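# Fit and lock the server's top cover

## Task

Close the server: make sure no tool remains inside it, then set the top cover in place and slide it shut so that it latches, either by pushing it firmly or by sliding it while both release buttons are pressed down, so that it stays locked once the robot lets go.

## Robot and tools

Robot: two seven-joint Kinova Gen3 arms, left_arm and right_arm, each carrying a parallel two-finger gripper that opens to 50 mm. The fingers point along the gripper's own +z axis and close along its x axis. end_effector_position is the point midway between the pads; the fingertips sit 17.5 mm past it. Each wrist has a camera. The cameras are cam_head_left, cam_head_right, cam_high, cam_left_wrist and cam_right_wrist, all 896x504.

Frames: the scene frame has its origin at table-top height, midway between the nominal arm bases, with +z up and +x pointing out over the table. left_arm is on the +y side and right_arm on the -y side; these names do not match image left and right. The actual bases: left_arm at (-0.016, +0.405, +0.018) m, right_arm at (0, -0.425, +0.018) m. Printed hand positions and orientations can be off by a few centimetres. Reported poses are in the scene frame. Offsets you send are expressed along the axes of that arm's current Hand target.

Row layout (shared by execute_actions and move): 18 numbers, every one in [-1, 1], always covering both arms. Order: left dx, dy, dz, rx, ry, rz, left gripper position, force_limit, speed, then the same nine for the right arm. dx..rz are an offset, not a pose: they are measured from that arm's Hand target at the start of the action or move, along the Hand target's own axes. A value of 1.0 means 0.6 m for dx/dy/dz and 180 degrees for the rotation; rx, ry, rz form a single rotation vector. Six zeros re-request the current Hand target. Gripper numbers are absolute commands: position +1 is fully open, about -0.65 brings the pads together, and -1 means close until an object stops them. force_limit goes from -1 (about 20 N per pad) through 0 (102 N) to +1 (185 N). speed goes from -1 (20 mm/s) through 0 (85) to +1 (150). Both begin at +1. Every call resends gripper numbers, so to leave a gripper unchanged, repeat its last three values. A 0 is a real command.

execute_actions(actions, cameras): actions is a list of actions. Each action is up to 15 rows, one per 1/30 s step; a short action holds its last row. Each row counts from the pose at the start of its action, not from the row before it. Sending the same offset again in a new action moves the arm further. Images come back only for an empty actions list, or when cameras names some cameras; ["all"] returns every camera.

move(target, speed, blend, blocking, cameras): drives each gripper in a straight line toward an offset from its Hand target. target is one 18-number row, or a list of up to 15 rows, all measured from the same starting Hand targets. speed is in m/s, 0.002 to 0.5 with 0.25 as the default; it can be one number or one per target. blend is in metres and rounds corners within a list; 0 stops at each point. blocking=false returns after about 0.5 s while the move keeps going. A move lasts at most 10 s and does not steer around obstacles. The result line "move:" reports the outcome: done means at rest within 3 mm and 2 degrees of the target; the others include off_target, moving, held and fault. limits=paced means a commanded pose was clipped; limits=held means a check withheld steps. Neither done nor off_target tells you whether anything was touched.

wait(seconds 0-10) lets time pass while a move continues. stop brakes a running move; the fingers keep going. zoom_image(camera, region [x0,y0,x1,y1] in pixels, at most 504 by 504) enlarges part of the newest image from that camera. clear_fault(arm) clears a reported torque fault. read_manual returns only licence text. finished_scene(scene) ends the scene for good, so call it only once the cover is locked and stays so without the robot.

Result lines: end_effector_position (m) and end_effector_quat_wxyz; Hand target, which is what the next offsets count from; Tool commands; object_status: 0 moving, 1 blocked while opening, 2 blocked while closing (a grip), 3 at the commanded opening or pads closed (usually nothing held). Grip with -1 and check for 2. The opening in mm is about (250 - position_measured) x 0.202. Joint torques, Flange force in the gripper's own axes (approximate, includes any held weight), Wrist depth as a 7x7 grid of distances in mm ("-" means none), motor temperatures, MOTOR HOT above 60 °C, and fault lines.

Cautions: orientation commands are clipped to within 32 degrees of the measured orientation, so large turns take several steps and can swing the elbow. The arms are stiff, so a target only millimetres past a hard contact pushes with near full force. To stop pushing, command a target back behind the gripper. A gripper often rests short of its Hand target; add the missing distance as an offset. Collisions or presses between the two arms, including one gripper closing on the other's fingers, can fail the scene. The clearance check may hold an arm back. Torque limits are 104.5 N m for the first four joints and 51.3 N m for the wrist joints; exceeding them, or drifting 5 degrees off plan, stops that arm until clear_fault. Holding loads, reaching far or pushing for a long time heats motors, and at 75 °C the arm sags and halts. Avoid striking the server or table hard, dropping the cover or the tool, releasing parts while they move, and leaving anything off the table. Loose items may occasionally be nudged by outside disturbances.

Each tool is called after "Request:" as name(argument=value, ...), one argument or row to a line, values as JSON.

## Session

Request:
execute_actions(
  actions=[],
)

Scene clock: 0.00 s.
left_arm: end_effector_position=(+0.2183, -0.0737, +0.2840) position_measured=3 object_status=3 end_effector_quat_wxyz=(+0.328, +0.262, +0.792, -0.442) | right_arm: end_effector_position=(+0.3317, -0.3458, +0.3049) position_measured=3 object_status=3 end_effector_quat_wxyz=(+0.027, +0.672, +0.740, +0.018)
Joint positions: left_arm=[0.783 0.285 0.043 2.482 2.627 0.825 0.798] | right_arm=[-0.295 0.044 0.008 1.81 0.032 1.23 1.322]
Joint velocities: within noise
Joint torques (N m): no reading
Motor temperatures (°C): left_arm=[35 40 34 41 39 44 42] | right_arm=[37 40 36 32 48 43 42]
Flange force (N): no reading
Wrist depth (mm): cam_left_wrist=[3546 3643 3527 2717 3349 809 456 / 366 3811 2947 2326 936 741 499 / 359 2360 2521 2360 862 680 556 / 372 391 2474 984 777 634 516 / - - 1120 870 705 588 489 / 3947 - 1015 795 649 542 449 / 2125 1208 902 724 596 507 411] | cam_right_wrist=[462 463 461 463 461 447 448 / 464 465 464 465 465 449 450 / 467 465 466 468 466 452 452 / 468 467 467 469 468 453 454 / 470 471 471 472 471 455 454 / 474 473 472 472 473 473 472 / 476 475 476 474 474 475 475]
Hand target: left_arm +0.2183, -0.0737, +0.2840; +0.328, +0.262, +0.792, -0.442 | right_arm +0.3317, -0.3458, +0.3049; +0.027, +0.672, +0.740, +0.018
Tool commands: left_gripper/position=+1.0 left_gripper/force_limit=+1.0 left_gripper/speed=+1.0 right_gripper/position=+1.0 right_gripper/force_limit=+1.0 right_gripper/speed=+1.0

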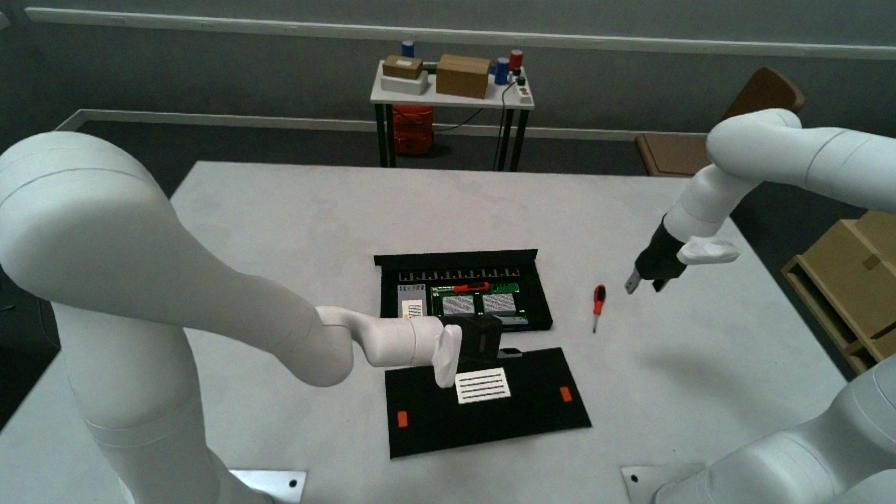

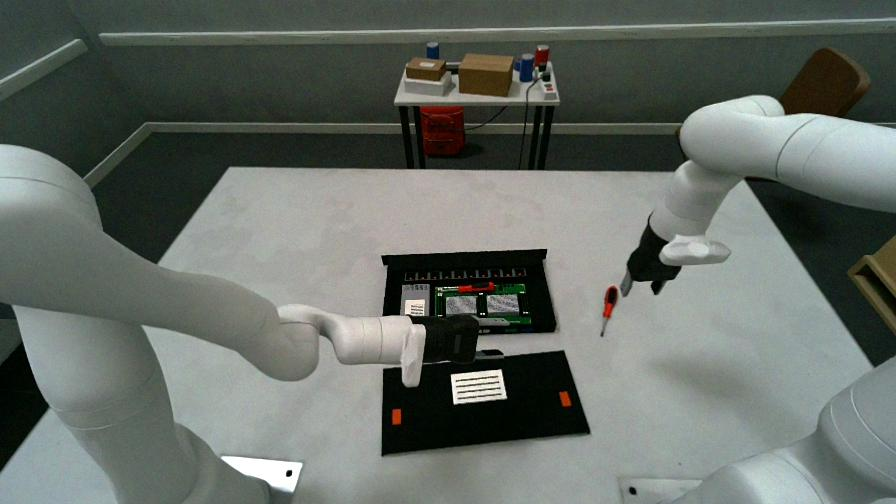

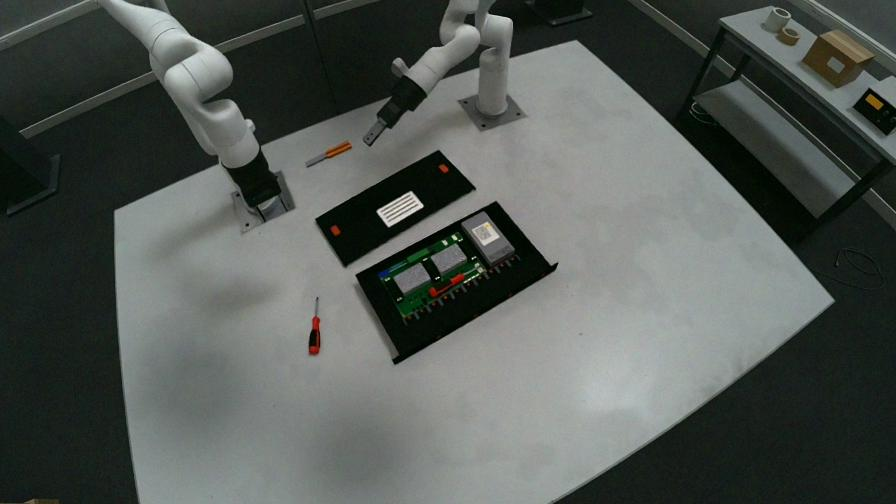

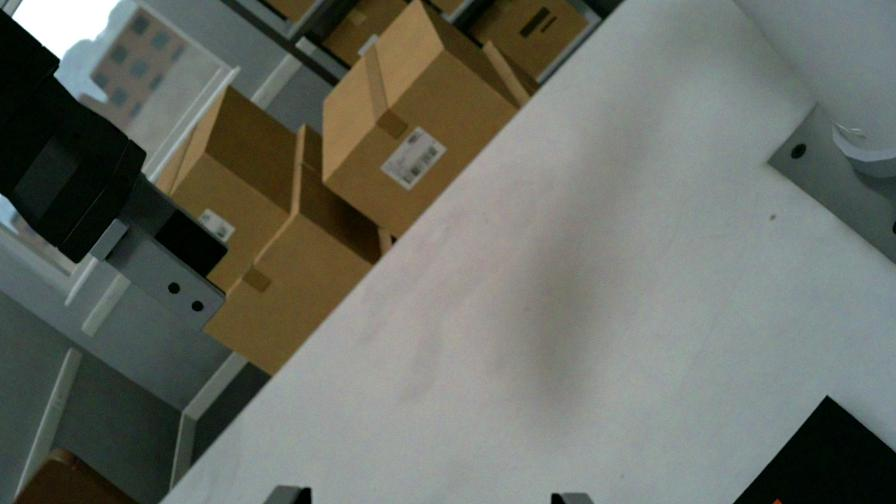

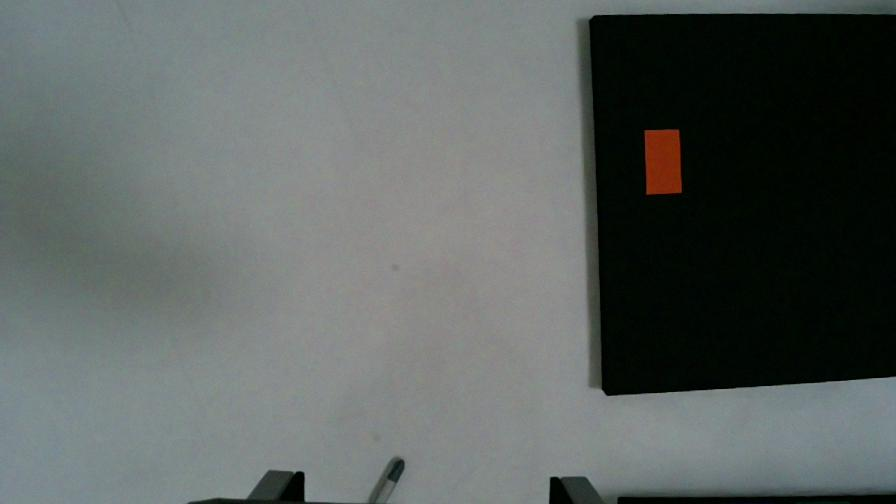

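Request:
zoom_image(
  camera="cam_high",
  region=[300, 140, 560, 370],
)

Request:
zoom_image(
  camera="cam_head_right",
  region=[370, 235, 600, 465],
)

Scaled by 1.938 from the camera's 896x504 image, which has a finer 1280x720 frame.

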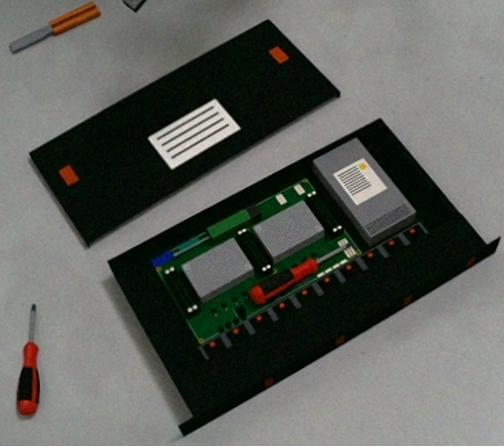

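Scaled by 2.191 from the camera's 896x504 image, which has a finer 1280x720 frame.

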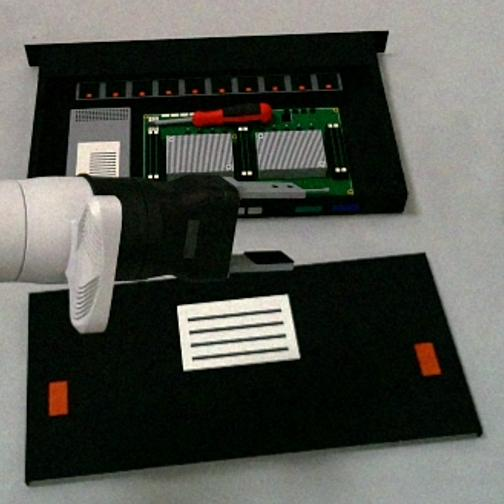

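Request:
move(
  target=[-0.1485,0.0946,-0.2066,-0.3686,-0.1632,-0.563,1,1,1,0,0,0,0,0,0,1,1,1],
  speed=0.4,
  cameras=["cam_left_wrist","cam_head_left","cam_high"],
)

Scene clock: 4.27 s.
left_arm: end_effector_position=(+0.2801, +0.0501, +0.3698) position_measured=3 object_status=3 end_effector_quat_wxyz=(-0.123, +0.696, -0.697, +0.123) | right_arm: end_effector_position=(+0.3317, -0.3458, +0.3049) position_measured=3 object_status=3 end_effector_quat_wxyz=(+0.027, +0.672, +0.740, +0.018)
Joint positions: left_arm=[1 0.205 0.019 1.474 5.967 1.292 -0.474] | right_arm=[-0.295 0.044 0.008 1.81 0.032 1.23 1.322]
Joint torques (N m): left_arm=[0.43 -14.19 -0.72 -10.25 -1.06 -0.84 -0.2] | right_arm=[0.26 -11.56 -0.4 -11.32 0.47 0.14 -0.2]
Flange force (N): left_arm=[-0.3 0.4 -1.4] | right_arm=[-1.3 -2.3 7.0]
Wrist depth (mm): cam_left_wrist=[647 650 647 595 601 607 663 / 627 614 582 587 587 591 635 / 603 598 580 597 584 600 611 / 585 582 558 563 565 566 597 / 565 565 541 556 547 555 570 / 545 545 528 544 549 549 552 / 527 530 534 539 537 536 522] | cam_right_wrist=[461 463 459 461 460 447 449 / 463 466 463 465 464 451 449 / 467 466 467 465 466 453 451 / 468 469 468 468 468 454 454 / 470 471 472 470 469 455 455 / 473 473 473 473 474 474 473 / 478 476 475 474 477 475 474]
Hand target: left_arm +0.2802, +0.0501, +0.3698; -0.123, +0.696, -0.697, +0.123 | right_arm +0.3317, -0.3458, +0.3049; +0.027, +0.672, +0.740, +0.018
Off the commanded pose: left_arm 0.000 m, 0 deg | right_arm 0.000 m, 0 deg.
move: done
Images, in order (width x height): cam_head_left 896x504, cam_high 896x504, cam_left_wrist 896x504.

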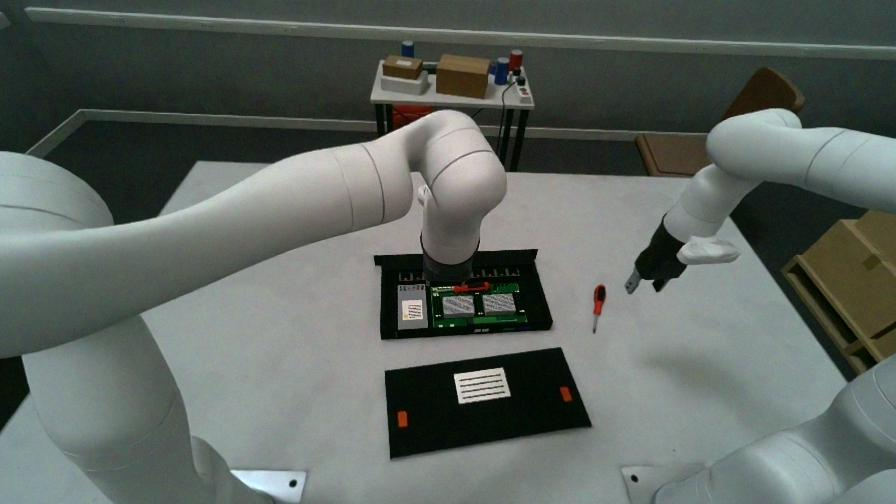

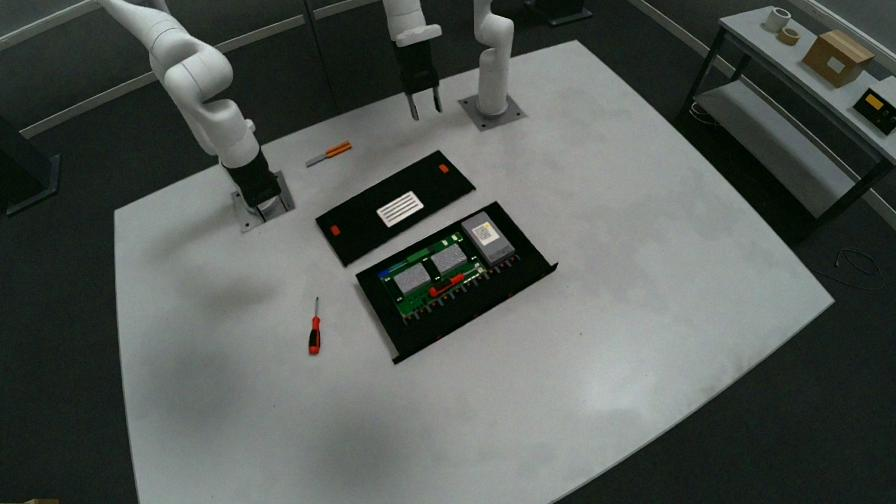

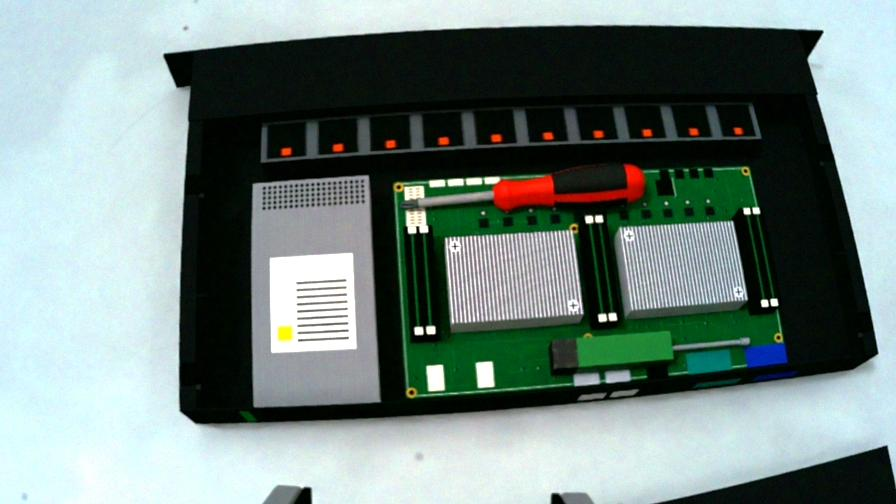

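Request:
move(
  target=[0.0483,-0.26,0.4848,-0.091,0.0805,0.4554,-0.15,1,1,0,0,0,0,0,0,1,1,1],
  speed=0.3,
  cameras=["cam_left_wrist"],
)

Scene clock: 9.93 s.
left_arm: end_effector_position=(+0.5264, +0.0209, +0.1500) position_measured=175 object_status=3 end_effector_quat_wxyz=(+0.000, -0.061, +0.998, +0.000) | right_arm: end_effector_position=(+0.3317, -0.3458, +0.3049) position_measured=3 object_status=3 end_effector_quat_wxyz=(+0.027, +0.672, +0.740, +0.018)
Joint positions: left_arm=[0.481 1.008 0.255 0.739 6.065 1.413 -2.347] | right_arm=[-0.295 0.044 0.008 1.81 0.032 1.23 1.322]
Joint torques (N m): left_arm=[0.6 -26.85 1.25 -9.35 0.1 -0.3 -0.33] | right_arm=[0.28 -11.46 -0.41 -11.36 0.43 0.16 -0.22]
Flange force (N): left_arm=[0.8 1.0 -1.3] | right_arm=[-1.4 -2.6 7.1]
Wrist depth (mm): cam_left_wrist=[316 270 287 310 290 291 312 / 316 269 287 309 290 291 309 / 315 269 286 285 303 292 304 / 314 269 286 291 291 294 302 / 314 268 285 307 289 289 291 / 313 268 285 307 288 288 308 / 312 268 283 306 287 307 313] | cam_right_wrist=[461 462 461 462 461 446 446 / 463 465 464 464 464 450 448 / 467 467 468 467 466 451 452 / 469 467 469 468 467 454 454 / 472 472 469 471 470 455 456 / 474 472 474 473 472 475 473 / 474 476 475 475 475 475 475]
Hand target: left_arm +0.5264, +0.0209, +0.1500; +0.000, -0.061, +0.998, +0.000 | right_arm +0.3317, -0.3458, +0.3049; +0.027, +0.672, +0.740, +0.018
Off the commanded pose: left_arm 0.000 m, 0 deg | right_arm 0.000 m, 0 deg.
move: done
Images, in order (width x height): cam_left_wrist 896x504.

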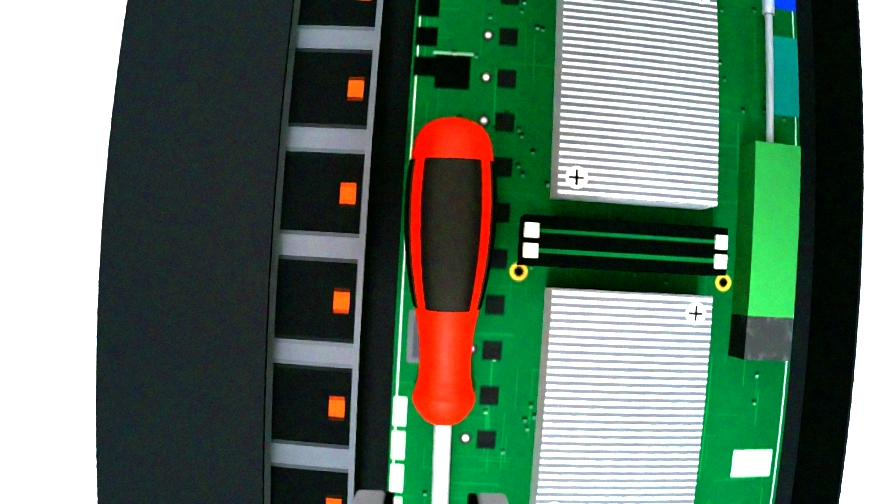

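Request:
move(
  target=[
    [0.0065,0.02,0.175,0,0,0,-0.28,1,1,0,0,0,0,0,0,1,1,1],
    [0.0065,0.02,0.2,0,0,0,-0.28,1,1,0,0,0,0,0,0,1,1,1],
  ],
  speed=[0.15,0.06],
  cameras=["cam_left_wrist"],
)

Scene clock: 13.20 s.
left_arm: end_effector_position=(+0.5211, +0.0324, +0.0301) position_measured=194 object_status=3 end_effector_quat_wxyz=(+0.000, -0.061, +0.998, +0.000) | right_arm: end_effector_position=(+0.3317, -0.3458, +0.3049) position_measured=3 object_status=3 end_effector_quat_wxyz=(+0.027, +0.672, +0.740, +0.018)
Joint positions: left_arm=[0.46 1.092 0.234 0.955 6.051 1.116 -2.328] | right_arm=[-0.295 0.044 0.008 1.81 0.032 1.23 1.322]
Joint torques (N m): left_arm=[0.52 -26.6 1.54 -8.54 0.1 -0.23 -0.28] | right_arm=[0.32 -11.52 -0.41 -11.37 0.4 0.15 -0.23]
Flange force (N): left_arm=[1.3 1.4 -1.7] | right_arm=[-1.3 -2.5 7.1]
Wrist depth (mm): cam_left_wrist=[- 166 167 - 189 170 170 / - 166 166 - 189 174 172 / - 166 192 166 172 171 172 / - 166 188 168 188 169 189 / - 165 191 173 188 169 169 / - 165 187 173 188 168 168 / - 165 177 187 187 168 168] | cam_right_wrist=[461 461 461 464 462 446 447 / 463 464 464 463 464 449 450 / 466 467 466 466 466 452 452 / 469 468 469 469 470 453 452 / 470 472 470 472 470 456 456 / 473 473 471 474 473 473 473 / 475 475 473 476 476 476 473]
Hand target: left_arm +0.5211, +0.0324, +0.0300; +0.000, -0.061, +0.998, +0.000 | right_arm +0.3317, -0.3458, +0.3049; +0.027, +0.672, +0.740, +0.018
Off the commanded pose: left_arm 0.000 m, 0 deg | right_arm 0.000 m, 0 deg.
move: done
Images, in order (width x height): cam_left_wrist 896x504.

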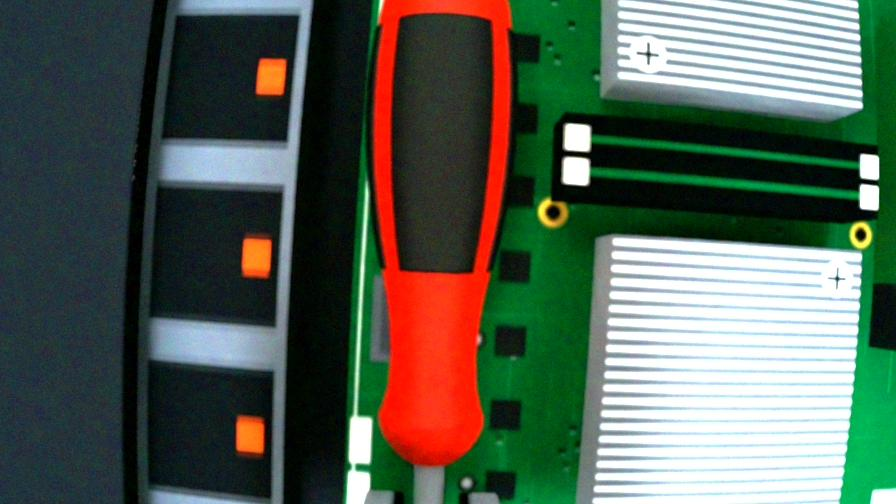

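Request:
move(
  target=[
    [0,0,0,0,0,0,-1,-0.5,-0.5,0,0,0,0,0,0,1,1,1],
    [0,0,-0.2333,0,0,0,-1,-0.5,-0.5,0,0,0,0,0,0,1,1,1],
    [0.1343,0.8352,-0.2333,0,0,0,-1,-0.5,-0.5,0.3493,0.1678,0.264,0.0196,-0.012,0.5044,1,1,1],
    [0.1343,0.8352,0.0125,0,0,0,-1,-0.5,-0.5,0.3493,0.1678,0.264,0.0196,-0.012,0.5044,1,1,1],
  ],
  speed=[0.1,0.12,0.35,0.1],
  cameras=["all"],
)

Scene clock: 20.17 s.
left_arm: end_effector_position=(+0.3797, +0.5199, +0.0226) position_measured=227 object_status=2 end_effector_quat_wxyz=(+0.000, -0.061, +0.998, +0.000) | right_arm: end_effector_position=(+0.4216, -0.1290, +0.1498) position_measured=3 object_status=3 end_effector_quat_wxyz=(+0.000, +0.999, +0.041, +0.000)
Joint positions: left_arm=[-0.446 0.681 0.122 1.979 6.12 0.491 -3.208] | right_arm=[-0.698 0.629 0.143 1.496 -0.098 1.024 -0.497]
Joint torques (N m): left_arm=[0.38 -17.23 0.39 -4.58 0.06 -0.27 -0.29] | right_arm=[0.27 -21.69 0.67 -10.18 0.28 0.29 -0.21]
Flange force (N): left_arm=[0.5 0.4 -2.8] | right_arm=[-5.1 3.0 5.4]
Wrist depth (mm): cam_left_wrist=[190 190 191 166 191 192 192 / 189 190 190 165 191 191 192 / 189 189 189 167 190 191 191 / 188 189 190 168 190 190 191 / 188 189 189 173 190 190 190 / 188 188 189 173 189 190 190 / 188 188 188 179 189 189 190] | cam_right_wrist=[299 314 316 308 288 309 309 / 298 315 315 307 288 309 309 / 298 314 315 289 290 309 308 / 298 314 315 290 290 308 309 / 298 315 314 307 288 308 309 / 298 314 315 306 288 308 309 / 298 314 315 307 288 308 304]
Hand target: left_arm +0.3797, +0.5199, +0.0226; +0.000, -0.061, +0.998, +0.000 | right_arm +0.4216, -0.1290, +0.1498; +0.000, +0.999, +0.041, +0.000
Off the commanded pose: left_arm 0.000 m, 0 deg | right_arm 0.000 m, 0 deg.
move: done

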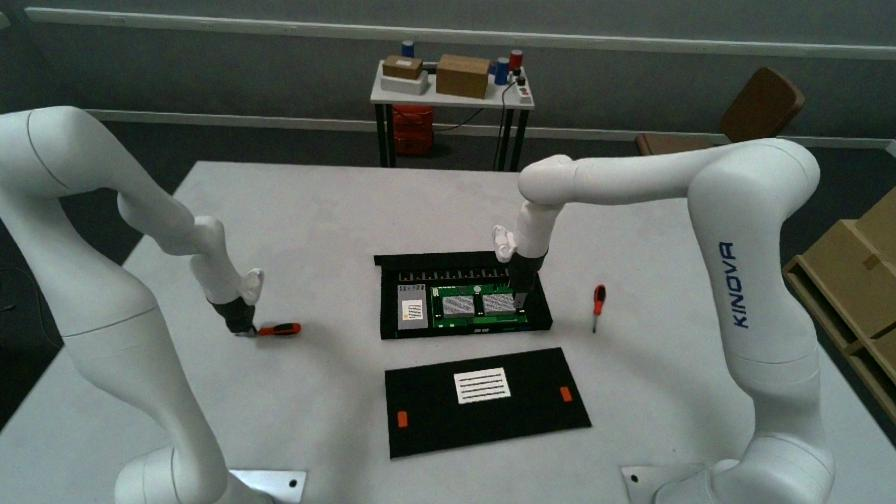

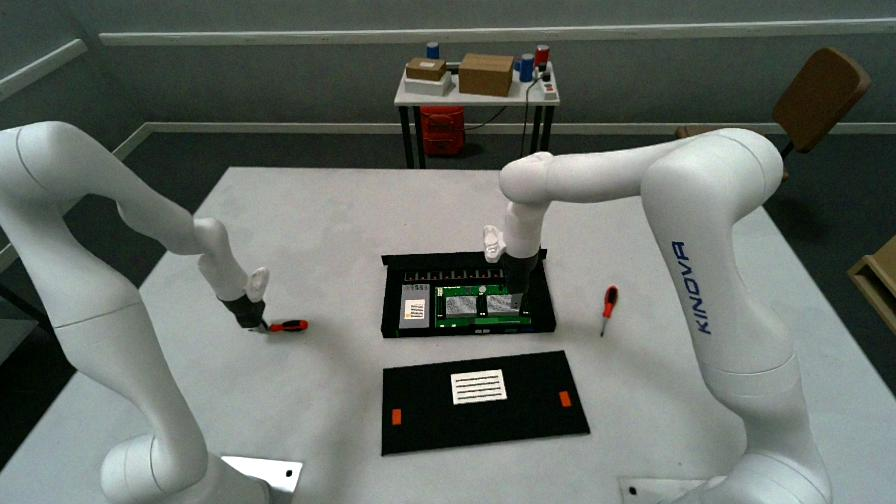

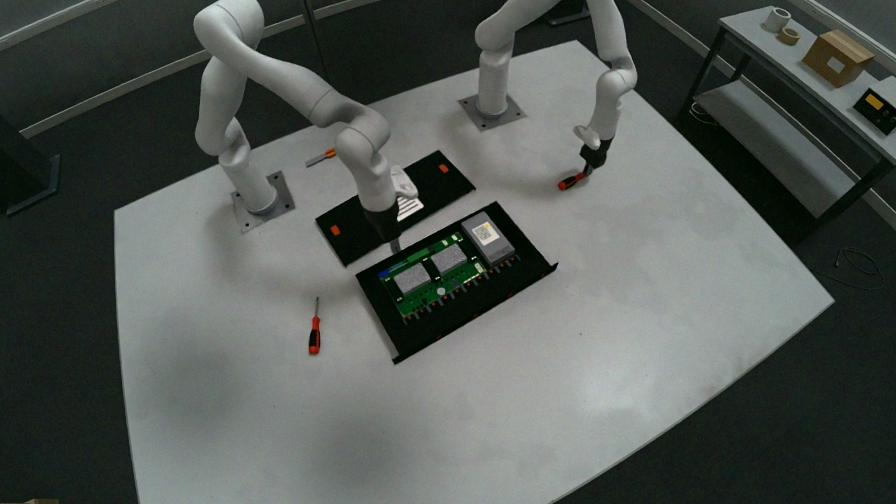

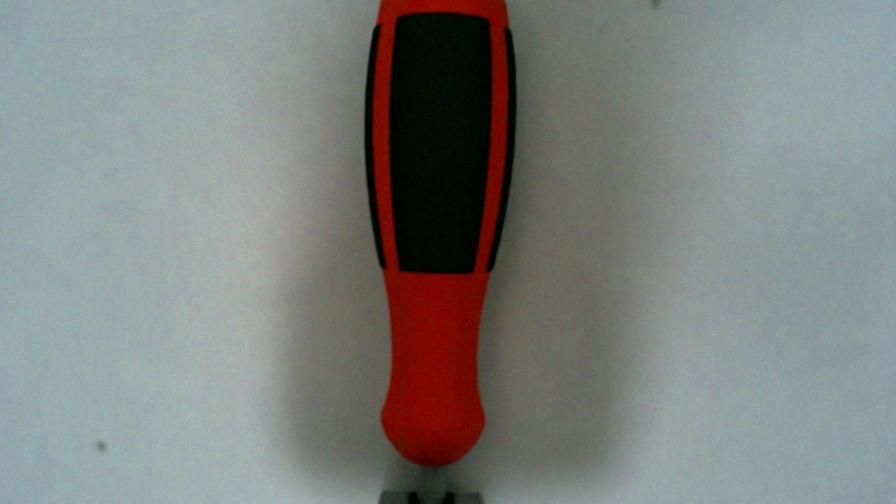

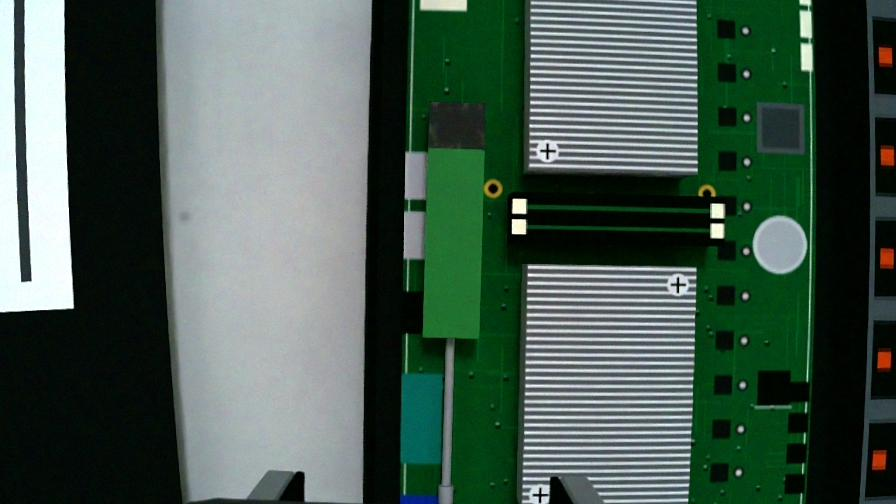

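Request:
move(
  target=[
    [0,0,0,0,0,0,1,0,-0.7,0.0107,0,0.1667,0,0,0.0111,-0.32,1,1],
    [0,0,-0.1623,0,0,0,1,0,-0.7,0.0107,0,0.2,0,0,0.0111,-0.32,1,1],
  ],
  speed=[0.2,0.15],
  cameras=["cam_right_wrist"],
)

Scene clock: 23.87 s.
left_arm: end_effector_position=(+0.3796, +0.5198, +0.1199) position_measured=3 object_status=3 end_effector_quat_wxyz=(+0.000, -0.061, +0.998, +0.000) | right_arm: end_effector_position=(+0.4280, -0.1286, +0.0298) position_measured=200 object_status=3 end_effector_quat_wxyz=(+0.000, +1.000, +0.024, +0.000)
Joint positions: left_arm=[-0.486 0.481 0.173 1.902 6.168 0.768 -3.25] | right_arm=[-0.679 0.82 0.123 1.581 -0.131 0.749 -0.499]
Joint torques (N m): left_arm=[0.42 -15.81 0.34 -6.72 0.08 -0.25 -0.29] | right_arm=[0.24 -23.06 0.76 -8.45 0.3 0.3 -0.24]
Flange force (N): left_arm=[1.0 0.0 -2.2] | right_arm=[-5.6 3.3 4.2]
Wrist depth (mm): cam_left_wrist=[286 288 288 289 289 290 291 / 286 287 288 268 289 290 291 / 286 286 287 267 288 289 290 / 285 286 287 272 288 288 289 / 285 286 286 286 287 288 288 / 284 285 286 285 287 287 288 / 283 284 285 285 285 287 287] | cam_right_wrist=[194 195 189 169 168 168 189 / 194 195 191 169 178 179 188 / 194 195 191 169 170 170 170 / 194 194 - 169 187 178 177 / 194 194 191 169 168 168 168 / 194 194 191 187 168 168 168 / 194 194 191 187 167 168 168]
Hand target: left_arm +0.3796, +0.5198, +0.1200; +0.000, -0.061, +0.998, +0.000 | right_arm +0.4280, -0.1286, +0.0298; +0.000, +1.000, +0.024, +0.000
Off the commanded pose: left_arm 0.000 m, 0 deg | right_arm 0.000 m, 0 deg.
move: done
Images, in order (width x height): cam_right_wrist 896x504.

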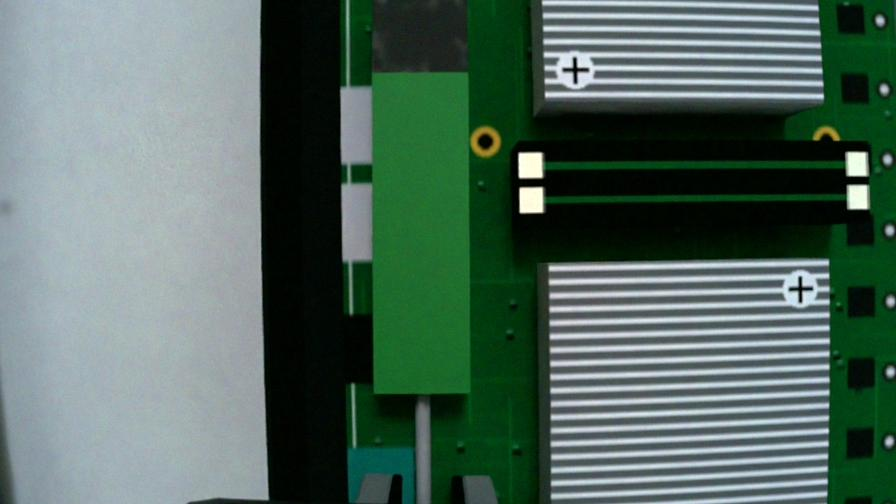

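Request:
move(
  target=[
    [0,0,0,0,0,0,1,0,-0.7,0,0,0,0,0,0,-1,-0.5,-0.5],
    [0.3767,-0.4726,0,0,0,-0.0044,1,0,-0.7,0,0,-0.2,0,0,0,-1,-0.5,-0.5],
    [0.3767,-0.4726,0.1675,0,0,-0.0044,1,0,-0.7,-0.1595,0.612,-0.2,0,0,0,-1,-0.5,-0.5],
    [0.3767,-0.4726,0.1675,0,0,-0.0044,1,0,-0.7,-0.1595,0.612,0.0122,0,0,0,-1,-0.5,-0.5],
  ],
  speed=[0.1,0.25,0.3,0.1],
  cameras=["all"],
)

Scene clock: 29.93 s.
left_arm: end_effector_position=(+0.1901, +0.2107, +0.0193) position_measured=3 object_status=3 end_effector_quat_wxyz=(+0.000, -0.068, +0.998, +0.000) | right_arm: end_effector_position=(+0.3499, -0.4999, +0.0228) position_measured=243 object_status=2 end_effector_quat_wxyz=(+0.000, +1.000, +0.024, +0.000)
Joint positions: left_arm=[0.56 0.566 0.12 2.397 5.94 0.192 -1.989] | right_arm=[0.076 0.622 0.155 2.158 -0.245 0.378 0.43]
Joint torques (N m): left_arm=[0.47 -12.62 0.08 -1.84 0.05 -0.3 -0.29] | right_arm=[0.03 -16.82 0.9 -5.41 0.28 0.29 -0.12]
Flange force (N): left_arm=[-1.6 -0.1 -5.2] | right_arm=[-5.6 -1.3 5.7]
Wrist depth (mm): cam_left_wrist=[172 172 172 173 173 173 174 / 172 172 172 172 172 173 174 / 171 172 172 172 172 173 173 / 171 171 171 171 172 172 173 / 170 170 171 171 171 172 172 / 185 185 186 186 186 187 187 / 184 185 185 186 186 186 186] | cam_right_wrist=[188 188 189 170 189 190 190 / 188 188 189 169 189 190 190 / 188 188 188 170 189 190 190 / 188 188 188 169 189 190 190 / 187 188 188 169 189 190 190 / 187 188 189 189 189 190 190 / 187 188 188 189 189 189 190]
Hand target: left_arm +0.1901, +0.2107, +0.0193; +0.000, -0.068, +0.998, +0.000 | right_arm +0.3499, -0.4999, +0.0227; +0.000, +1.000, +0.024, +0.000
Off the commanded pose: left_arm 0.000 m, 0 deg | right_arm 0.000 m, 0 deg.
move: done

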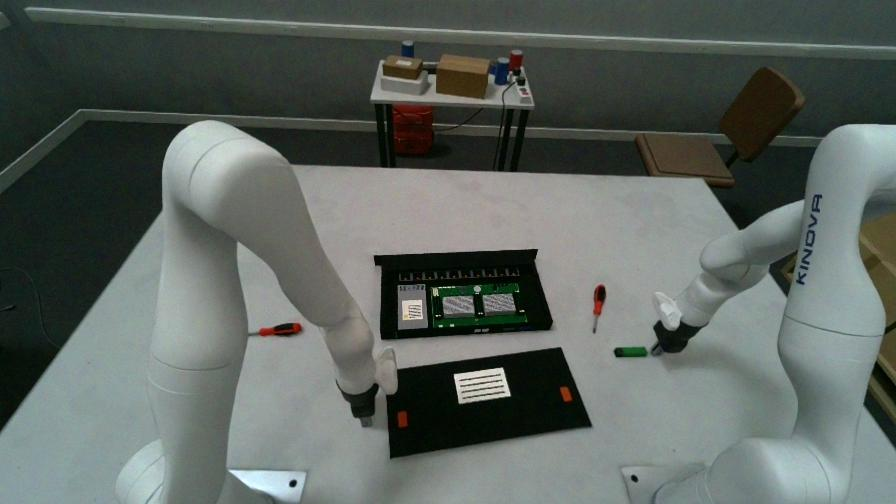

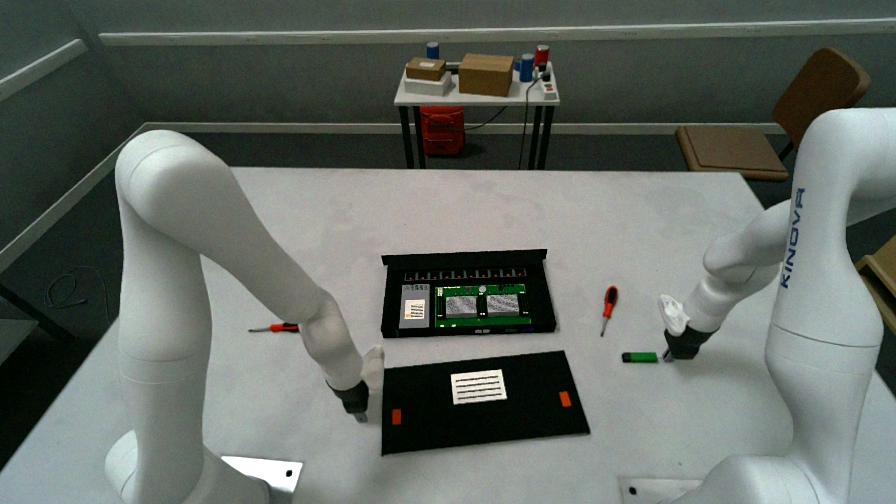

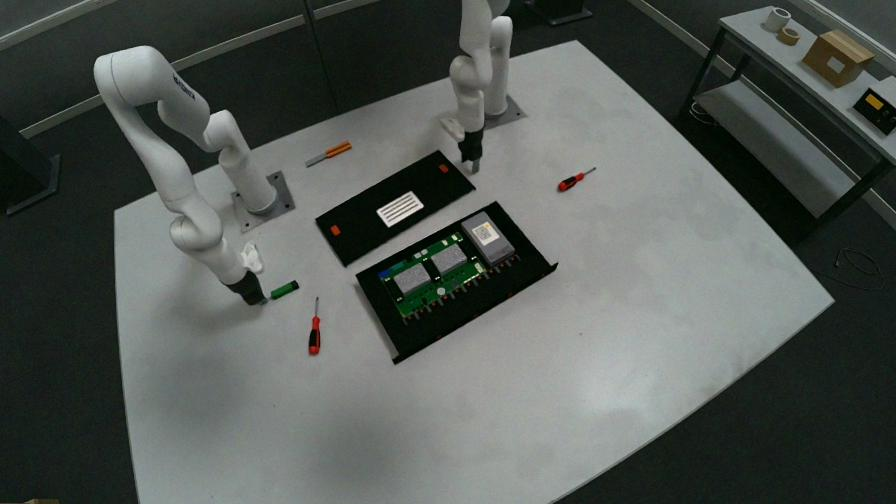

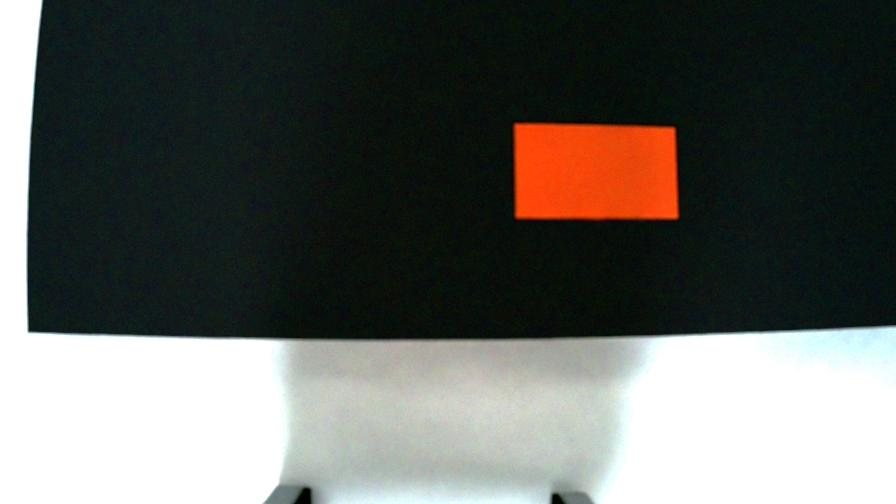

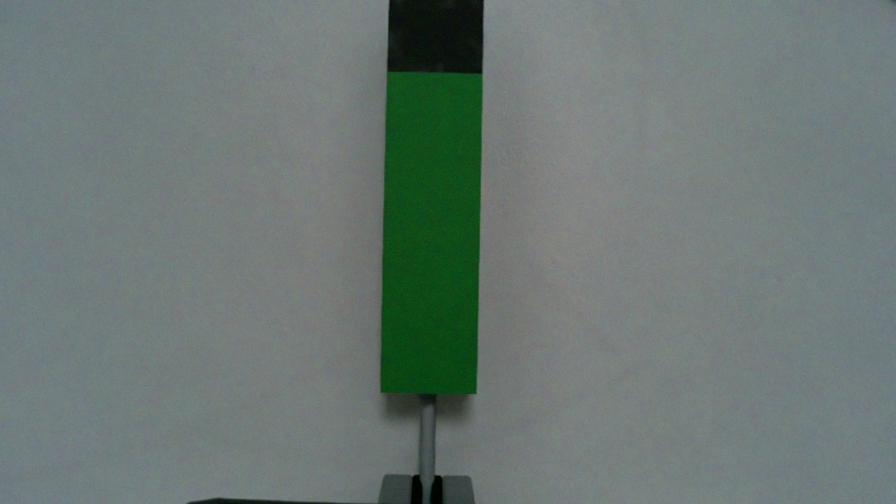

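Request:
move(
  target=[
    [0.0183,-0.042,0,0,0,-0.0028,1,0,-0.7,0,0,0,0,0,0,1,0,-0.7],
    [0.0183,-0.042,0,0,0,-0.0028,1,0,-0.7,0,0,-0.1622,0,0,0,1,0,-0.7],
    [0.0183,-0.042,0,0,0,-0.0028,1,0,-0.7,-0.1297,-0.3198,-0.1622,0,0,-0.0308,1,0,-0.7],
    [0.0183,-0.042,0,0,0,-0.0028,1,0,-0.7,-0.1297,-0.3198,0.0053,0,0,-0.0308,1,0,-0.7],
  ],
  speed=[0.08,0.2,0.3,0.15],
  cameras=["cam_left_wrist","cam_right_wrist","cam_head_left"],
)

Scene clock: 35.30 s.
left_arm: end_effector_position=(+0.1827, +0.1842, +0.0193) position_measured=3 object_status=3 end_effector_quat_wxyz=(+0.000, -0.073, +0.997, +0.000) | right_arm: end_effector_position=(+0.2630, -0.3120, +0.0195) position_measured=3 object_status=3 end_effector_quat_wxyz=(+0.000, +0.997, +0.072, +0.000)
Joint positions: left_arm=[0.643 0.576 0.124 2.354 5.976 0.225 -1.932] | right_arm=[-0.485 0.564 0.055 2.385 -0.149 0.196 -0.197]
Joint torques (N m): left_arm=[0.48 -13.07 0.15 -2.15 0.06 -0.31 -0.29] | right_arm=[0.34 -14.3 -0.08 -3.79 0.35 0.42 -0.23]
Flange force (N): left_arm=[-1.4 -0.1 -4.8] | right_arm=[-6.3 0.3 6.5]
Wrist depth (mm): cam_left_wrist=[172 172 172 173 173 173 174 / 171 171 172 172 173 173 173 / 171 171 172 172 172 173 173 / 171 171 171 172 172 172 173 / 170 171 171 171 172 172 172 / 170 170 171 171 171 171 172 / 184 185 170 185 180 186 186] | cam_right_wrist=[170 170 170 171 171 172 172 / 170 170 170 171 171 171 172 / 170 170 170 171 171 172 172 / 169 170 170 171 171 172 172 / 170 170 170 171 171 171 172 / 184 185 185 186 186 187 187 / 184 185 185 185 186 187 187]
Hand target: left_arm +0.1827, +0.1842, +0.0193; +0.000, -0.073, +0.997, +0.000 | right_arm +0.2630, -0.3120, +0.0194; +0.000, +0.997, +0.072, +0.000
Off the commanded pose: left_arm 0.000 m, 0 deg | right_arm 0.000 m, 0 deg.
move: done
Images, in order (width x height): cam_head_left 896x504, cam_left_wrist 896x504, cam_right_wrist 896x504.

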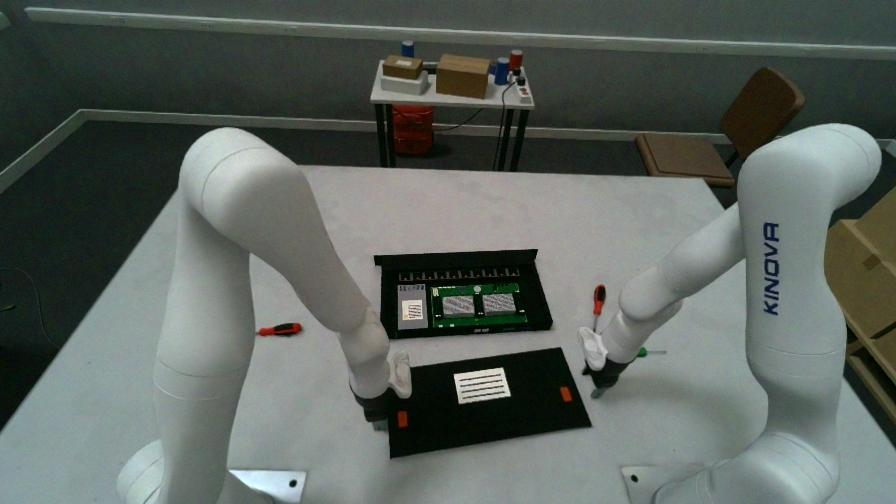

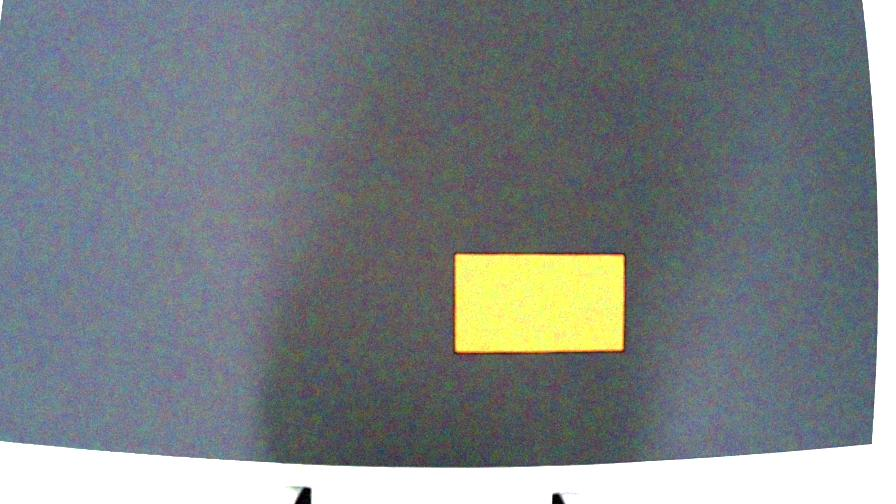

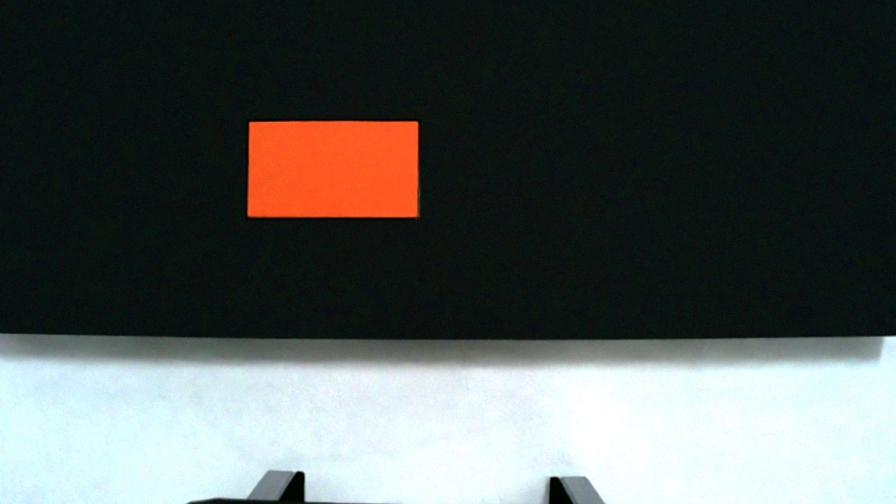

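Request:
move(
  target=[-0.005,-0.0067,0,0,0,0,1,0,-0.7,0.0083,-0.045,0,0,0,0.001,1,0,-0.7],
  speed=0.08,
  cameras=["cam_right_wrist"],
)

Scene clock: 36.43 s.
left_arm: end_effector_position=(+0.1863, +0.1807, +0.0193) position_measured=3 object_status=3 end_effector_quat_wxyz=(+0.000, -0.073, +0.997, +0.000) | right_arm: end_effector_position=(+0.2641, -0.2846, +0.0194) position_measured=3 object_status=3 end_effector_quat_wxyz=(+0.000, +0.998, +0.071, +0.000)
Joint positions: left_arm=[0.64 0.58 0.129 2.338 5.978 0.238 -1.933] | right_arm=[-0.577 0.574 0.072 2.345 -0.173 0.228 -0.255]
Joint torques (N m): left_arm=[0.45 -13.26 0.17 -2.3 0.03 -0.31 -0.27] | right_arm=[0.37 -14.71 0.08 -4.02 0.33 0.35 -0.21]
Flange force (N): left_arm=[-1.2 0.0 -4.6] | right_arm=[-5.9 0.7 5.8]
Wrist depth (mm): cam_left_wrist=[172 172 172 173 173 173 174 / 172 172 172 172 173 173 173 / 171 171 172 172 172 172 173 / 171 171 171 172 172 173 173 / 170 170 171 171 171 172 172 / 170 170 170 171 171 172 172 / 184 170 170 171 171 171 186] | cam_right_wrist=[170 170 170 171 171 172 172 / 170 170 170 171 171 171 172 / 169 170 170 170 171 171 172 / 169 170 170 171 171 171 172 / 170 170 170 170 171 171 172 / 169 170 170 171 171 171 172 / 169 185 170 185 171 171 187]
Hand target: left_arm +0.1863, +0.1807, +0.0193; +0.000, -0.073, +0.997, +0.000 | right_arm +0.2641, -0.2845, +0.0194; +0.000, +0.998, +0.071, +0.000
Off the commanded pose: left_arm 0.000 m, 0 deg | right_arm 0.000 m, 0 deg.
move: done
Images, in order (width x height): cam_right_wrist 896x504.

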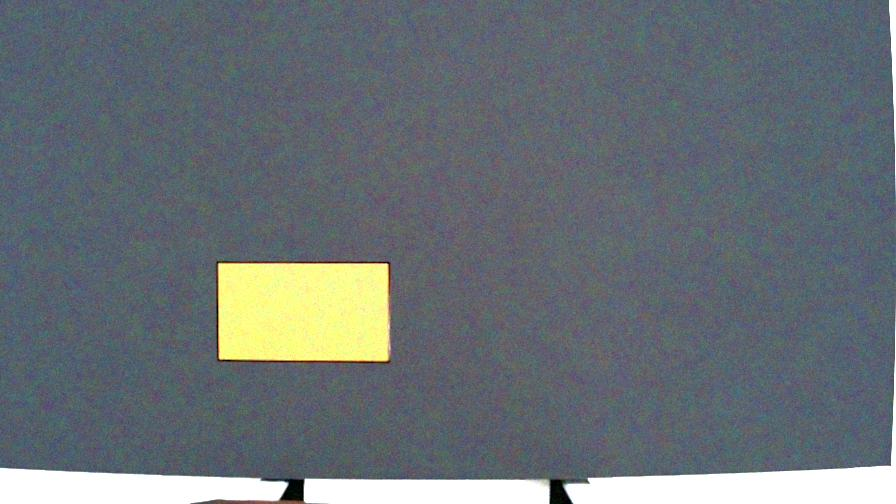

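Request:
move(
  target=[0,-0.0093,0,0,0,0,1,0,-0.7,0,-0.0073,0,0,0,0,1,0,-0.7],
  speed=0.02,
  cameras=["cam_left_wrist","cam_right_wrist"],
)

Scene clock: 37.30 s.
left_arm: end_effector_position=(+0.1870, +0.1754, +0.0193) position_measured=3 object_status=3 end_effector_quat_wxyz=(+0.000, -0.073, +0.997, +0.000) | right_arm: end_effector_position=(+0.2634, -0.2804, +0.0194) position_measured=3 object_status=3 end_effector_quat_wxyz=(+0.000, +0.998, +0.071, +0.000)
Joint positions: left_arm=[0.649 0.583 0.132 2.324 5.983 0.249 -1.927] | right_arm=[-0.592 0.575 0.075 2.34 -0.176 0.231 -0.265]
Joint torques (N m): left_arm=[7.39 -16.17 10.85 -16.41 0.24 -9.45 -1.51] | right_arm=[-10.36 -16.77 -14.81 -14.87 -4.03 -3.48 -1.54]
Flange force (N): left_arm=[-1.7 32.7 -11.0] | right_arm=[-6.0 43.6 -7.4]
Wrist depth (mm): cam_left_wrist=[171 171 171 172 172 173 173 / 170 171 171 171 172 172 173 / 170 170 171 171 171 172 172 / 170 170 171 171 171 172 172 / 169 170 170 170 171 171 172 / 169 170 170 170 171 171 171 / 169 169 169 170 170 171 171] | cam_right_wrist=[169 170 170 170 171 171 171 / 169 170 170 170 170 171 171 / 169 170 170 170 171 171 171 / 169 170 170 170 171 171 171 / 169 170 170 170 171 171 171 / 169 170 170 170 171 171 171 / 169 169 170 170 171 171 172]
Hand target: left_arm +0.1871, +0.1752, +0.0193; +0.000, -0.073, +0.997, +0.000 | right_arm +0.2635, -0.2802, +0.0194; +0.000, +0.997, +0.071, +0.000
Off the commanded pose: left_arm 0.000 m, 0 deg | right_arm 0.000 m, 0 deg.
move: done
Images, in order (width x height): cam_left_wrist 896x504, cam_right_wrist 896x504.

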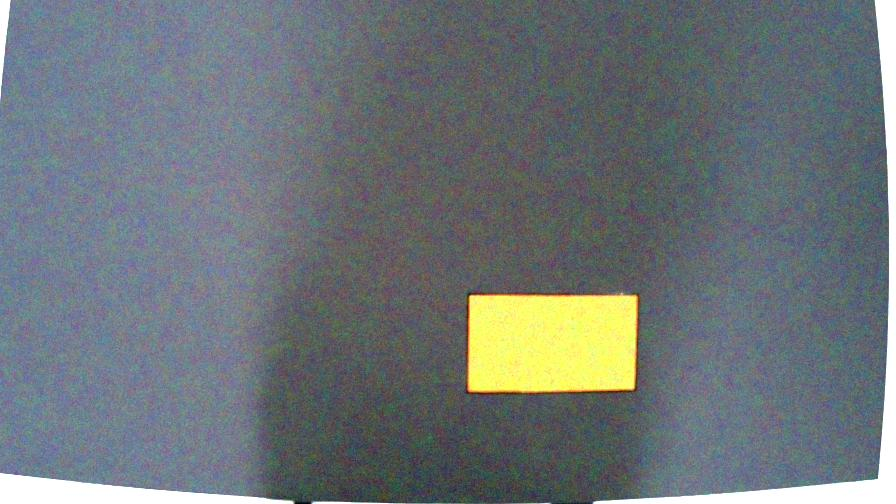

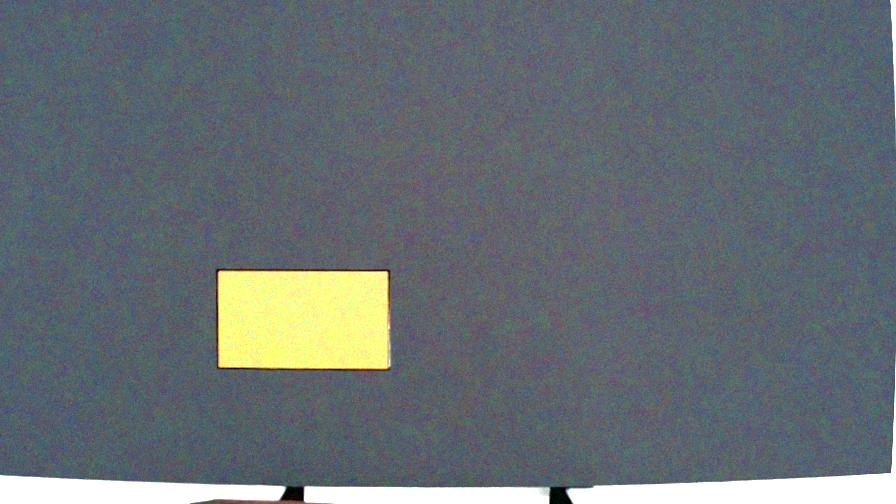

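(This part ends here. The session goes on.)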